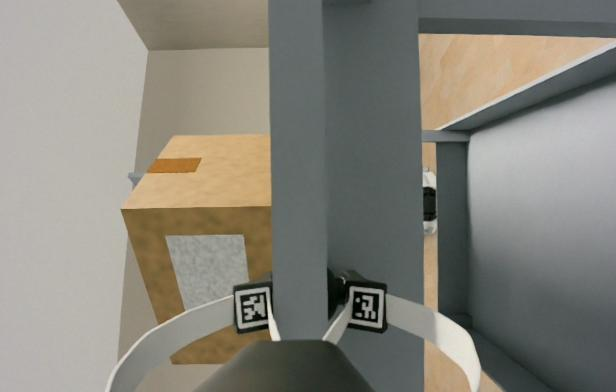

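Request:
move(
  blocking=false,
  r1={"base":{"translate_m":-0.2},"joints":{"arm_m":0.53},"pace":"slow","contact_limits":{"translate_m":1.0}},
  r2={"base":{"strafe_m":-0.15},"pace":"slow"},
)

Request:
wait(
  seconds=3,
)

Request:
wait(
  seconds=2,
)

Request:
move(
  blocking=false,
  r1={"base":{"strafe_m":-0.14},"pace":"slow","contact_limits":{"strafe_m":0.6}},
)

Request:
wait(
  seconds=3,
  cameras=["r1_head_left_camera","r1_head_right_camera","r2_head_camera","r2_head_left_camera"],
)

Scene clock: 277.87 s.
move: r1 moving; r2 moving
r1.base_odometry: x=-1.836 y=+1.694 heading=-0.238
r1.turned_by_wheels: +0.000
r1.turned_by_imu: +0.000
r1.base_tilt: forward=-1.6 right=+1.2
r1.lidar_m: 0.96 1.38 1.95 2.81 3.20 1.48 4.10 2.30 2.23 - 0.25 0.28
r1.base_status: translate_m moving
r1.joint_positions: lift_m=+0.750 arm_m=+0.413 wrist_yaw_rad=+0.003 wrist_pitch_rad=+1.498 wrist_roll_rad=+0.000 gripper_m=-0.020
r1.joint_status: arm_m moving
r1.measured_speeds: translate_m=-0.049 strafe_m=+0.000 rotate_rad=-0.002 lift_m=+0.000 arm_m=+0.049 wrist_yaw_rad=+0.000 wrist_pitch_rad=+0.000 wrist_roll_rad=+0.000
r1.motor_effort: lift_m=+24(24) arm_m=+5(8) wheel_0=+1(13) wheel_1=-10(28) wheel_2=+8(11)
r1.servo_current: wrist_yaw_rad=52(59) wrist_pitch_rad=39(46) wrist_roll_rad=39(59) gripper_m=46(52)
r1.contact_limits: translate_m 1
r1.hand_pose: x=+0.6046 y=-0.0874 z=+0.6401 quat_wxyz=(+0.732, -0.001, +0.681, +0.001) (m; r1's base frame)
r1.wrist_depth_mm: 891 891 891 891 891 334 239 / 878 878 866 866 820 329 238 / 866 866 878 878 788 327 236 / 866 866 866 854 759 322 234 / 866 854 854 854 723 315 231 / 854 842 831 200 436 310 227 / 842 842 180 180 154 267 224
r2.base_odometry: x=-0.077 y=-1.010 heading=-2.406
r2.turned_by_wheels: +0.000
r2.turned_by_imu: +0.001
r2.base_tilt: forward=-0.7 right=+0.0
r2.lidar_m: 0.39 0.41 2.47 2.07 2.03 2.37 2.31 2.30 2.60 2.68 2.68 0.42
r2.base_status: strafe_m moving
r2.joint_positions: lift_m=+0.687 arm_m=+0.000 wrist_yaw_rad=+0.003 wrist_pitch_rad=+0.005 wrist_roll_rad=+1.568 gripper_m=-0.029
r2.joint_status: not commanded
r2.measured_speeds: translate_m=+0.000 strafe_m=-0.057 rotate_rad=-0.003 lift_m=+0.000 arm_m=+0.000 wrist_yaw_rad=+0.000 wrist_pitch_rad=+0.000 wrist_roll_rad=+0.001
r2.motor_effort: lift_m=+21(21) arm_m=-4(4) wheel_0=+12(13) wheel_1=-8(11) wheel_2=+0(6)
r2.servo_current: wrist_yaw_rad=39(52) wrist_pitch_rad=46(52) wrist_roll_rad=46(52) gripper_m=98(104)
r2.hand_pose: x=+0.4596 y=-0.0864 z=+0.8635 quat_wxyz=(+0.708, +0.706, +0.003, +0.000) (m; r2's base frame)
r2.wrist_depth_mm: - - - 170 231 1366 264 / - - - 171 232 1661 1098 / - - 634 170 231 798 - / - - 473 230 231 831 - / - - 480 170 231 842 - / - - 187 169 179 - - / - - 585 - 229 - -
pictures: none

Scene clock: 280.00 s.
earlier move: r1 moving; r2 done
r1.base_odometry: x=-2.012 y=+1.737 heading=-0.238
r1.turned_by_wheels: +0.000
r1.turned_by_imu: +0.000
r1.base_tilt: forward=-1.6 right=+1.3
r1.lidar_m: 0.81 1.53 2.28 2.83 3.23 1.33 3.99 2.23 1.87 1.88 0.31 0.25
r1.base_status: translate_m moving
r1.joint_positions: lift_m=+0.750 arm_m=+0.530 wrist_yaw_rad=+0.003 wrist_pitch_rad=+1.498 wrist_roll_rad=+0.000 gripper_m=-0.020
r1.joint_status: all done
r1.measured_speeds: translate_m=-0.039 strafe_m=+0.003 rotate_rad=+0.003 lift_m=+0.000 arm_m=+0.000 wrist_yaw_rad=+0.000 wrist_pitch_rad=+0.000 wrist_roll_rad=+0.000
r1.motor_effort: lift_m=+24(24) arm_m=+5(8) wheel_0=+2(13) wheel_1=-5(28) wheel_2=-1(12)
r1.servo_current: wrist_yaw_rad=59(72) wrist_pitch_rad=33(52) wrist_roll_rad=46(65) gripper_m=39(52)
r1.contact_limits: translate_m 1
r1.hand_pose: x=+0.7219 y=-0.0874 z=+0.6401 quat_wxyz=(+0.732, -0.001, +0.681, +0.001) (m; r1's base frame)
r1.wrist_depth_mm: 878 891 878 891 891 309 218 / 866 878 878 891 759 300 211 / 878 878 866 878 707 290 208 / 866 854 866 866 504 279 203 / 842 866 866 854 521 273 200 / 854 866 842 200 370 260 193 / 831 831 179 179 162 223 189
r2.base_odometry: x=-0.168 y=-0.910 heading=-2.406
r2.turned_by_wheels: +0.000
r2.turned_by_imu: +0.000
r2.base_tilt: forward=-0.7 right=+0.1
r2.lidar_m: 0.35 0.34 2.61 2.21 2.16 2.52 2.26 2.27 2.59 2.55 2.53 0.43
r2.base_status: done
r2.joint_positions: lift_m=+0.687 arm_m=+0.000 wrist_yaw_rad=+0.003 wrist_pitch_rad=+0.005 wrist_roll_rad=+1.569 gripper_m=-0.029
r2.joint_status: not commanded
r2.measured_speeds: all 0
r2.motor_effort: lift_m=+21(22) arm_m=-4(4) wheel_0=+4(14) wheel_1=-4(11) wheel_2=+0(6)
r2.servo_current: wrist_yaw_rad=46(59) wrist_pitch_rad=46(52) wrist_roll_rad=46(59) gripper_m=104(111)
r2.hand_pose: x=+0.4596 y=-0.0866 z=+0.8635 quat_wxyz=(+0.708, +0.706, +0.003, -0.001) (m; r2's base frame)
r2.wrist_depth_mm: - - - 228 276 1336 1060 / - - - 259 267 1499 1098 / - - - 191 253 1708 500 / - - - 183 245 820 - / - - 466 178 235 820 - / - 477 186 169 179 - - / - - 488 - 220 - -
wait: 2.13 of 3 s (r2 has come to rest)
pictures: none

Scene clock: 280.63 s.
earlier move: r1 done
r1.base_odometry: x=-2.018 y=+1.738 heading=-0.238
r1.turned_by_wheels: +0.000
r1.turned_by_imu: +0.000
r1.base_tilt: forward=-1.6 right=+1.3
r1.lidar_m: 0.84 1.51 2.28 2.84 3.26 1.33 4.00 2.21 1.88 1.88 0.28 0.25
r1.base_status: done
r1.joint_positions: lift_m=+0.750 arm_m=+0.530 wrist_yaw_rad=+0.003 wrist_pitch_rad=+1.498 wrist_roll_rad=+0.000 gripper_m=-0.020
r1.joint_status: all done
r1.measured_speeds: all 0
r1.motor_effort: lift_m=+24(24) arm_m=+5(8) wheel_0=+2(13) wheel_1=-4(28) wheel_2=+0(12)
r1.servo_current: wrist_yaw_rad=39(72) wrist_pitch_rad=46(52) wrist_roll_rad=33(65) gripper_m=39(52)
r1.contact_limits: translate_m 1
r1.hand_pose: x=+0.7219 y=-0.0874 z=+0.6401 quat_wxyz=(+0.732, -0.001, +0.681, +0.001) (m; r1's base frame)
r1.wrist_depth_mm: 878 878 878 891 831 298 211 / 878 891 878 854 750 287 206 / 866 866 866 866 530 279 201 / 842 866 854 878 539 270 198 / 854 866 854 854 500 258 191 / 842 854 854 199 375 251 186 / 831 831 180 179 162 215 181
r2.base_odometry: x=-0.168 y=-0.910 heading=-2.406
r2.turned_by_wheels: +0.000
r2.turned_by_imu: +0.000
r2.base_tilt: forward=-0.6 right=+0.1
r2.lidar_m: 0.36 0.34 2.64 2.21 2.18 2.52 2.27 2.26 2.61 2.52 2.54 0.43
r2.base_status: done
r2.joint_positions: lift_m=+0.687 arm_m=+0.000 wrist_yaw_rad=+0.003 wrist_pitch_rad=+0.005 wrist_roll_rad=+1.569 gripper_m=-0.029
r2.joint_status: not commanded
r2.measured_speeds: all 0
r2.motor_effort: lift_m=+21(22) arm_m=-4(4) wheel_0=+4(14) wheel_1=-4(11) wheel_2=+0(6)
r2.servo_current: wrist_yaw_rad=46(59) wrist_pitch_rad=46(52) wrist_roll_rad=39(59) gripper_m=98(111)
r2.hand_pose: x=+0.4596 y=-0.0866 z=+0.8635 quat_wxyz=(+0.708, +0.706, +0.003, -0.001) (m; r2's base frame)
r2.wrist_depth_mm: - - - 228 276 1366 1042 / - - - 260 266 1430 1118 / - - - 193 254 1618 496 / - - - 183 244 809 - / - - 466 178 235 831 - / - 477 186 169 178 - - / - - 492 - 221 - -
wait: 0.63 of 2 s (r1 has come to rest)
pictures: none

Scene clock: 281.13 s.
move: r1 moving
r1.base_odometry: x=-2.022 y=+1.724 heading=-0.239
r1.turned_by_wheels: -0.001
r1.turned_by_imu: -0.001
r1.base_tilt: forward=-1.6 right=+1.2
r1.lidar_m: 0.81 1.55 2.28 2.86 3.27 1.31 3.98 2.21 1.87 1.88 0.29 0.25
r1.base_status: strafe_m moving
r1.joint_positions: lift_m=+0.750 arm_m=+0.530 wrist_yaw_rad=+0.003 wrist_pitch_rad=+1.498 wrist_roll_rad=+0.000 gripper_m=-0.020
r1.joint_status: not commanded
r1.measured_speeds: translate_m=+0.001 strafe_m=-0.056 rotate_rad=-0.001 lift_m=+0.000 arm_m=+0.000 wrist_yaw_rad=+0.000 wrist_pitch_rad=+0.000 wrist_roll_rad=+0.000
r1.motor_effort: lift_m=+24(24) arm_m=+5(5) wheel_0=+14(18) wheel_1=-8(10) wheel_2=-16(18)
r1.servo_current: wrist_yaw_rad=59(59) wrist_pitch_rad=39(46) wrist_roll_rad=39(65) gripper_m=39(46)
r1.contact_limits: strafe_m 0.6
r1.hand_pose: x=+0.7219 y=-0.0874 z=+0.6401 quat_wxyz=(+0.732, -0.001, +0.681, +0.001) (m; r1's base frame)
r1.wrist_depth_mm: 878 891 878 878 654 279 195 / 878 878 878 878 512 270 192 / 866 866 866 866 539 264 188 / 866 866 866 854 504 256 184 / 842 854 854 854 469 245 180 / 842 842 842 200 334 235 175 / 842 854 180 180 162 204 172
r2: as last shown
r2.base_tilt: forward=-0.7 right=+0.1
r2.lidar_m: 0.35 0.33 2.62 2.22 2.16 2.53 2.29 2.27 2.57 2.56 2.54 0.46
r2.motor_effort: lift_m=+21(21) arm_m=-4(4) wheel_0=+5(5) wheel_1=-4(5) wheel_2=+0(0)
r2.servo_current: wrist_yaw_rad=39(59) wrist_pitch_rad=46(52) wrist_roll_rad=52(52) gripper_m=91(104)
r2.wrist_depth_mm: - - - 227 276 1336 1042 / - - - 259 267 1430 1118 / - - - 193 253 1708 496 / - - - 183 245 809 - / - - 462 178 236 820 - / - 473 186 169 179 - - / - - 488 - 220 - -
pictures: none

Scene clock: 284.13 s.
earlier move: r1 contact_stop
r1.base_odometry: x=-2.055 y=+1.706 heading=-0.107
r1.turned_by_wheels: +0.132
r1.turned_by_imu: +0.142
r1.base_tilt: forward=-1.6 right=+1.2
r1.lidar_m: 4.19 1.57 2.87 2.91 1.40 1.31 3.20 2.04 1.82 1.87 0.29 0.26
r1.base_status: strafe_m contact_stop
r1.joint_positions: lift_m=+0.750 arm_m=+0.530 wrist_yaw_rad=+0.003 wrist_pitch_rad=+1.498 wrist_roll_rad=+0.000 gripper_m=-0.020
r1.joint_status: not commanded
r1.measured_speeds: translate_m=-0.009 strafe_m=+0.016 rotate_rad=+0.052 lift_m=+0.000 arm_m=+0.000 wrist_yaw_rad=+0.000 wrist_pitch_rad=+0.000 wrist_roll_rad=+0.000
r1.on_its_own: the wheels are slack since a contact_stop
r1.motor_effort: lift_m=+24(24) arm_m=+4(5) wheel_0=+1(32) wheel_1=+1(17) wheel_2=+0(19)
r1.servo_current: wrist_yaw_rad=59(78) wrist_pitch_rad=39(52) wrist_roll_rad=39(65) gripper_m=46(52)
r1.contact_limits: strafe_m 0.6
r1.hand_pose: x=+0.7220 y=-0.0874 z=+0.6402 quat_wxyz=(+0.732, -0.001, +0.681, +0.001) (m; r1's base frame)
r1.wrist_depth_mm: 891 891 878 878 891 512 359 / 878 878 891 866 878 449 338 / 854 878 878 866 878 439 320 / 866 866 854 854 866 421 296 / 866 854 854 842 842 389 281 / 854 842 854 200 484 368 265 / 842 842 180 180 154 297 253
r2.base_odometry: x=-0.168 y=-0.910 heading=-2.406
r2.turned_by_wheels: +0.000
r2.turned_by_imu: +0.000
r2.base_tilt: forward=-0.7 right=+0.1
r2.lidar_m: 0.36 0.36 2.60 2.22 2.18 2.52 2.27 2.27 2.60 2.56 2.54 0.43
r2.base_status: not commanded
r2.joint_positions: lift_m=+0.687 arm_m=+0.000 wrist_yaw_rad=+0.003 wrist_pitch_rad=+0.005 wrist_roll_rad=+1.569 gripper_m=-0.029
r2.joint_status: not commanded
r2.measured_speeds: all 0
r2.motor_effort: lift_m=+22(22) arm_m=-4(4) wheel_0=+5(5) wheel_1=-4(5) wheel_2=+0(1)
r2.servo_current: wrist_yaw_rad=46(65) wrist_pitch_rad=46(52) wrist_roll_rad=52(59) gripper_m=98(104)
r2.hand_pose: x=+0.4596 y=-0.0866 z=+0.8635 quat_wxyz=(+0.708, +0.706, +0.003, -0.001) (m; r2's base frame)
r2.wrist_depth_mm: - - - 228 274 1336 1025 / - - - 259 267 1464 1098 / - - - 192 254 1708 496 / - - - 183 245 820 - / - - 462 178 236 820 - / - 477 186 169 178 - - / - - 488 - 221 - -
wait: 3.00 s; no rest
pictures: r1_head_left_camera, r1_head_right_camera, r2_head_camera, r2_head_left_camera
Images, in order (width x height): r1_head_left_camera 420x672, r1_head_right_camera 420x672, r2_head_camera 420x560, r2_head_left_camera 420x672.

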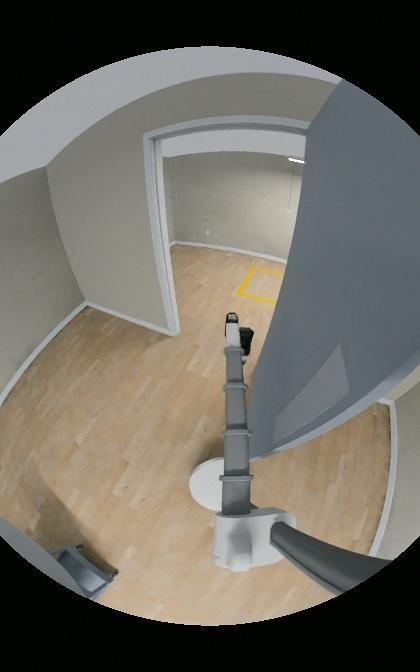

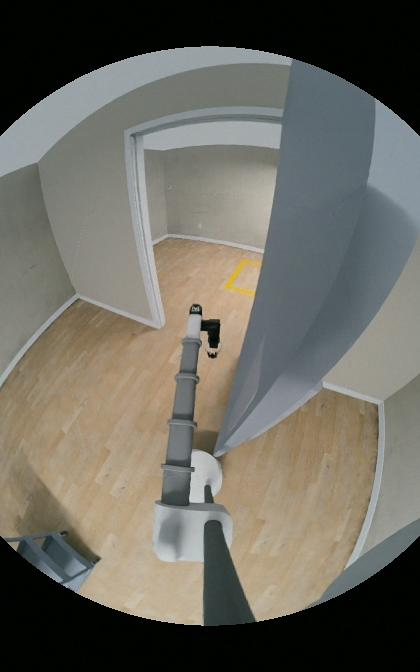

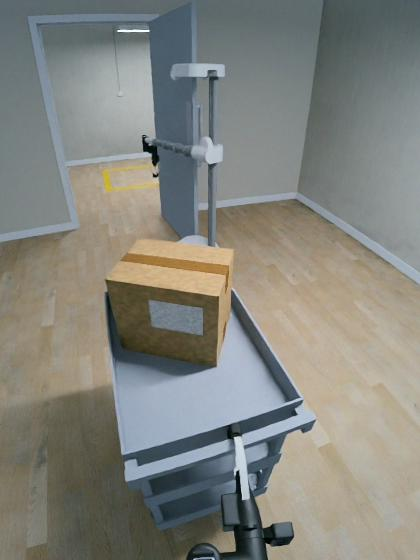

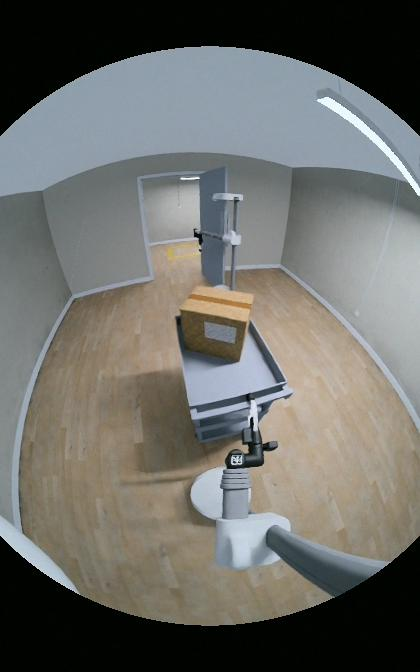

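Request:
move(
  blocking=false,
  r1={"base":{"rotate_rad":-0.08},"joints":{"arm_m":0.25},"pace":"slow"},
  r2={"base":{"rotate_rad":0.3},"pace":"slow"},
)

Request:
wait(
  seconds=3,
)

Request:
move(
  blocking=false,
  r2={"base":{"strafe_m":-0.17},"pace":"slow"},
)

Request:
wait(
  seconds=3,
  cameras=["r1_head_left_camera","r2_head_camera","r2_wrist_camera"],
)

Scene clock: 316.07 s.
earlier move: r1 contact_stop
move: r1 moving; r2 moving
r1.base_odometry: x=-2.063 y=+1.740 heading=-0.065
r1.turned_by_wheels: +0.042
r1.turned_by_imu: +0.045
r1.base_tilt: forward=-1.6 right=+1.2
r1.lidar_m: 0.25 1.57 2.84 2.91 1.32 1.27 3.02 1.99 1.85 1.89 1.31 0.25
r1.base_status: earlier strafe_m contact_stop (by the wheels' count: -0.004 of -0.140); rotate_rad moving
r1.joint_positions: lift_m=+0.750 arm_m=+0.517 wrist_yaw_rad=+0.003 wrist_pitch_rad=+1.498 wrist_roll_rad=+0.000 gripper_m=-0.020
r1.joint_status: arm_m moving
r1.measured_speeds: translate_m=+0.000 strafe_m=+0.000 rotate_rad=-0.081 lift_m=+0.000 arm_m=-0.049 wrist_yaw_rad=+0.000 wrist_pitch_rad=+0.000 wrist_roll_rad=+0.000
r1.motor_effort: lift_m=+23(23) arm_m=-7(7) wheel_0=+10(16) wheel_1=+2(5) wheel_2=+4(8)
r1.servo_current: wrist_yaw_rad=52(59) wrist_pitch_rad=39(46) wrist_roll_rad=46(59) gripper_m=39(46)
r1.hand_pose: x=+0.7095 y=-0.0874 z=+0.6402 quat_wxyz=(+0.732, -0.001, +0.681, +0.001) (m; r1's base frame)
r1.wrist_depth_mm: 878 878 891 878 904 878 455 / 878 878 866 878 878 768 407 / 866 866 866 866 866 480 355 / 854 854 854 866 854 449 320 / 842 854 854 842 854 394 283 / 854 854 842 198 455 347 264 / 854 842 180 179 154 279 242
r2.base_odometry: x=-0.168 y=-0.910 heading=-2.282
r2.turned_by_wheels: +0.124
r2.turned_by_imu: +0.121
r2.base_tilt: forward=-0.7 right=+0.1
r2.lidar_m: 0.38 0.39 2.48 2.17 2.17 2.57 2.28 2.29 2.81 2.55 2.58 0.44
r2.base_status: rotate_rad moving
r2.joint_positions: lift_m=+0.687 arm_m=+0.000 wrist_yaw_rad=-0.009 wrist_pitch_rad=+0.005 wrist_roll_rad=+1.569 gripper_m=-0.029
r2.joint_status: not commanded
r2.measured_speeds: translate_m=-0.001 strafe_m=+0.000 rotate_rad=+0.495 lift_m=+0.000 arm_m=+0.000 wrist_yaw_rad=+0.000 wrist_pitch_rad=+0.000 wrist_roll_rad=+0.000
r2.motor_effort: lift_m=+21(22) arm_m=-3(4) wheel_0=-15(15) wheel_1=-7(8) wheel_2=-15(16)
r2.servo_current: wrist_yaw_rad=65(72) wrist_pitch_rad=46(46) wrist_roll_rad=52(52) gripper_m=91(104)
r2.hand_pose: x=+0.4585 y=-0.0900 z=+0.8635 quat_wxyz=(+0.708, +0.706, -0.001, -0.005) (m; r2's base frame)
r2.wrist_depth_mm: - - - 185 249 260 260 / - - - 181 243 1708 1138 / - - - 178 239 1708 - / - - 530 234 236 842 - / - 477 462 173 231 820 - / - - 186 168 178 - - / - - 535 - 225 - -
pictures: none

Scene clock: 316.97 s.
earlier move: r1 moving; r2 done
r1.base_odometry: x=-2.063 y=+1.740 heading=-0.067
r1.turned_by_wheels: -0.002
r1.turned_by_imu: -0.002
r1.base_tilt: forward=-1.6 right=+1.2
r1.lidar_m: 0.25 1.57 2.84 2.91 1.31 1.28 3.04 2.02 1.86 1.91 1.32 0.25
r1.base_status: done
r1.joint_positions: lift_m=+0.750 arm_m=+0.440 wrist_yaw_rad=+0.003 wrist_pitch_rad=+1.498 wrist_roll_rad=+0.000 gripper_m=-0.020
r1.joint_status: arm_m moving
r1.measured_speeds: translate_m=+0.000 strafe_m=+0.000 rotate_rad=+0.000 lift_m=+0.000 arm_m=-0.100 wrist_yaw_rad=+0.000 wrist_pitch_rad=+0.000 wrist_roll_rad=+0.000
r1.motor_effort: lift_m=+23(23) arm_m=-5(8) wheel_0=+7(16) wheel_1=+1(5) wheel_2=+2(8)
r1.servo_current: wrist_yaw_rad=59(65) wrist_pitch_rad=46(46) wrist_roll_rad=33(65) gripper_m=39(52)
r1.hand_pose: x=+0.6318 y=-0.0874 z=+0.6402 quat_wxyz=(+0.732, -0.001, +0.681, +0.001) (m; r1's base frame)
r1.wrist_depth_mm: 878 878 891 891 878 750 364 / 866 878 878 878 878 469 325 / 854 866 878 866 866 421 287 / 866 854 866 842 866 375 257 / 854 854 854 866 544 320 236 / 854 854 842 200 382 285 215 / 842 842 180 164 171 231 200
r2.base_odometry: x=-0.168 y=-0.910 heading=-2.108
r2.turned_by_wheels: +0.174
r2.turned_by_imu: +0.170
r2.base_tilt: forward=-0.7 right=+0.1
r2.lidar_m: 0.38 0.46 2.29 2.18 2.29 2.38 2.27 2.36 2.64 2.53 2.65 0.39
r2.base_status: done
r2.joint_positions: lift_m=+0.687 arm_m=+0.000 wrist_yaw_rad=-0.002 wrist_pitch_rad=+0.005 wrist_roll_rad=+1.569 gripper_m=-0.029
r2.joint_status: not commanded
r2.measured_speeds: all 0
r2.motor_effort: lift_m=+21(22) arm_m=-3(4) wheel_0=-7(15) wheel_1=-4(8) wheel_2=-7(16)
r2.servo_current: wrist_yaw_rad=59(72) wrist_pitch_rad=46(46) wrist_roll_rad=46(59) gripper_m=91(104)
r2.hand_pose: x=+0.4591 y=-0.0881 z=+0.8635 quat_wxyz=(+0.708, +0.706, +0.001, -0.003) (m; r2's base frame)
r2.wrist_depth_mm: - - - 141 197 1499 - / - - 554 146 203 - - / - 473 452 150 211 - - / - 500 473 156 219 820 - / - - 549 163 226 - - / - - 187 169 178 - - / - - - - - 1661 496
wait: 0.90 of 3 s (r2 has come to rest)
pictures: none

Scene clock: 317.47 s.
earlier move: r1 moving
move: r2 moving
r1.base_odometry: x=-2.063 y=+1.740 heading=-0.067
r1.turned_by_wheels: +0.000
r1.turned_by_imu: +0.000
r1.base_tilt: forward=-1.5 right=+1.3
r1.lidar_m: 0.25 1.58 2.87 2.90 1.29 1.28 3.04 2.03 1.88 1.91 1.30 0.25
r1.base_status: not commanded
r1.joint_positions: lift_m=+0.750 arm_m=+0.390 wrist_yaw_rad=+0.003 wrist_pitch_rad=+1.498 wrist_roll_rad=+0.000 gripper_m=-0.020
r1.joint_status: arm_m moving
r1.measured_speeds: translate_m=+0.000 strafe_m=+0.000 rotate_rad=+0.000 lift_m=+0.000 arm_m=-0.100 wrist_yaw_rad=+0.000 wrist_pitch_rad=+0.000 wrist_roll_rad=+0.000
r1.motor_effort: lift_m=+23(23) arm_m=-5(7) wheel_0=+7(7) wheel_1=+2(2) wheel_2=+2(2)
r1.servo_current: wrist_yaw_rad=33(59) wrist_pitch_rad=39(46) wrist_roll_rad=52(59) gripper_m=39(52)
r1.hand_pose: x=+0.5818 y=-0.0874 z=+0.6402 quat_wxyz=(+0.732, -0.001, +0.681, +0.001) (m; r1's base frame)
r1.wrist_depth_mm: 891 878 878 891 878 504 309 / 878 878 866 891 878 410 276 / 866 866 878 866 866 375 245 / 866 866 854 854 759 320 224 / 854 854 854 866 488 272 206 / 842 842 842 199 325 241 186 / 866 842 180 147 170 200 -
r2.base_odometry: x=-0.180 y=-0.903 heading=-2.107
r2.turned_by_wheels: +0.000
r2.turned_by_imu: +0.000
r2.base_tilt: forward=-0.7 right=+0.1
r2.lidar_m: 0.43 0.48 2.30 2.20 2.28 2.37 2.27 2.36 2.62 2.53 2.62 0.40
r2.base_status: strafe_m moving
r2.joint_positions: lift_m=+0.687 arm_m=+0.000 wrist_yaw_rad=+0.000 wrist_pitch_rad=+0.005 wrist_roll_rad=+1.569 gripper_m=-0.029
r2.joint_status: not commanded
r2.measured_speeds: translate_m=+0.000 strafe_m=-0.056 rotate_rad=+0.001 lift_m=+0.000 arm_m=+0.000 wrist_yaw_rad=+0.020 wrist_pitch_rad=+0.000 wrist_roll_rad=+0.000
r2.motor_effort: lift_m=+21(22) arm_m=-3(4) wheel_0=+8(10) wheel_1=-7(9) wheel_2=+0(5)
r2.servo_current: wrist_yaw_rad=46(59) wrist_pitch_rad=46(52) wrist_roll_rad=46(59) gripper_m=91(98)
r2.hand_pose: x=+0.4593 y=-0.0874 z=+0.8635 quat_wxyz=(+0.708, +0.706, +0.002, -0.002) (m; r2's base frame)
r2.wrist_depth_mm: - - - 139 195 1430 - / - - 544 144 202 - - / - 469 452 149 210 - - / - 500 473 155 217 831 - / - - 554 162 226 - - / - - 186 167 179 - - / - - - - 244 1618 496
pictures: none

Scene clock: 319.63 s.
earlier move: r1 done; r2 moving
r1.base_odometry: x=-2.063 y=+1.740 heading=-0.067
r1.turned_by_wheels: +0.000
r1.turned_by_imu: +0.000
r1.base_tilt: forward=-1.6 right=+1.2
r1.lidar_m: 0.25 1.58 2.85 2.90 1.30 1.22 3.02 2.00 1.86 1.90 1.32 0.25
r1.base_status: not commanded
r1.joint_positions: lift_m=+0.750 arm_m=+0.250 wrist_yaw_rad=+0.003 wrist_pitch_rad=+1.498 wrist_roll_rad=+0.000 gripper_m=-0.020
r1.joint_status: all done
r1.measured_speeds: all 0
r1.motor_effort: lift_m=+23(23) arm_m=-5(9) wheel_0=+7(7) wheel_1=+2(2) wheel_2=+2(2)
r1.servo_current: wrist_yaw_rad=59(65) wrist_pitch_rad=46(52) wrist_roll_rad=52(72) gripper_m=46(52)
r1.hand_pose: x=+0.4421 y=-0.0874 z=+0.6402 quat_wxyz=(+0.732, -0.001, +0.681, +0.001) (m; r1's base frame)
r1.wrist_depth_mm: 878 891 878 891 891 294 - / 878 878 878 878 866 227 - / 878 854 866 866 473 193 135 / 854 854 854 866 349 167 - / 854 866 842 854 289 141 - / 831 854 854 198 179 130 - / 854 854 180 183 159 116 -
r2.base_odometry: x=-0.314 y=-0.823 heading=-2.108
r2.turned_by_wheels: +0.000
r2.turned_by_imu: +0.001
r2.base_tilt: forward=-0.7 right=+0.1
r2.lidar_m: 0.38 0.40 2.47 2.34 2.45 2.38 2.28 2.37 2.45 2.35 2.49 0.44
r2.base_status: strafe_m moving
r2.joint_positions: lift_m=+0.687 arm_m=+0.000 wrist_yaw_rad=+0.002 wrist_pitch_rad=+0.005 wrist_roll_rad=+1.569 gripper_m=-0.029
r2.joint_status: not commanded
r2.measured_speeds: all 0
r2.motor_effort: lift_m=+21(22) arm_m=-3(4) wheel_0=+8(13) wheel_1=-6(9) wheel_2=+0(5)
r2.servo_current: wrist_yaw_rad=39(65) wrist_pitch_rad=46(52) wrist_roll_rad=39(59) gripper_m=91(98)
r2.hand_pose: x=+0.4595 y=-0.0868 z=+0.8635 quat_wxyz=(+0.708, +0.706, +0.003, -0.001) (m; r2's base frame)
r2.wrist_depth_mm: - - - 169 229 1366 1098 / - - - 169 229 1661 580 / - - 621 169 231 798 - / - - 466 230 230 831 - / - - 480 170 231 831 - / - - 186 170 179 - - / - - 591 - 231 - -
wait: 2.17 of 3 s (r1 has come to rest)
pictures: r1_head_left_camera, r2_head_camera, r2_wrist_camera
Images, in order (width x height): r1_head_left_camera 420x672, r2_head_camera 420x560, r2_wrist_camera 616x392.

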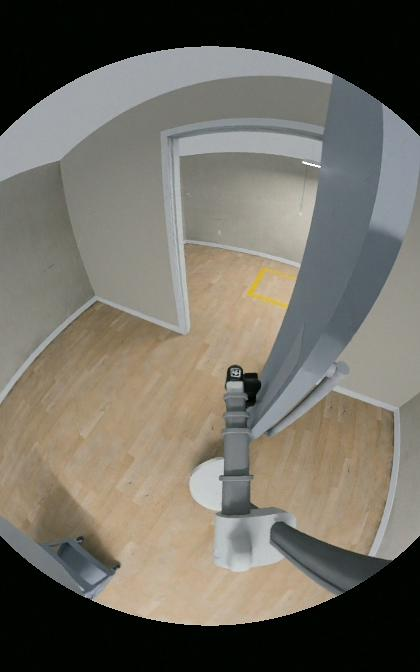

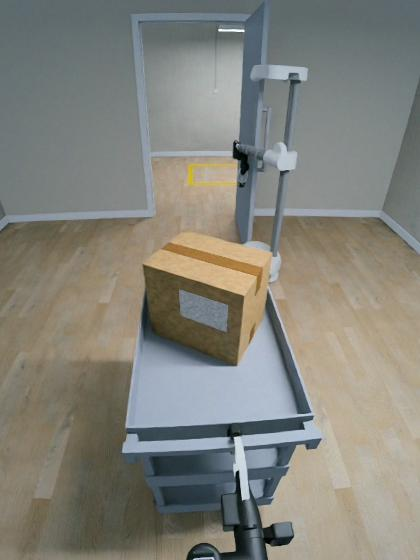

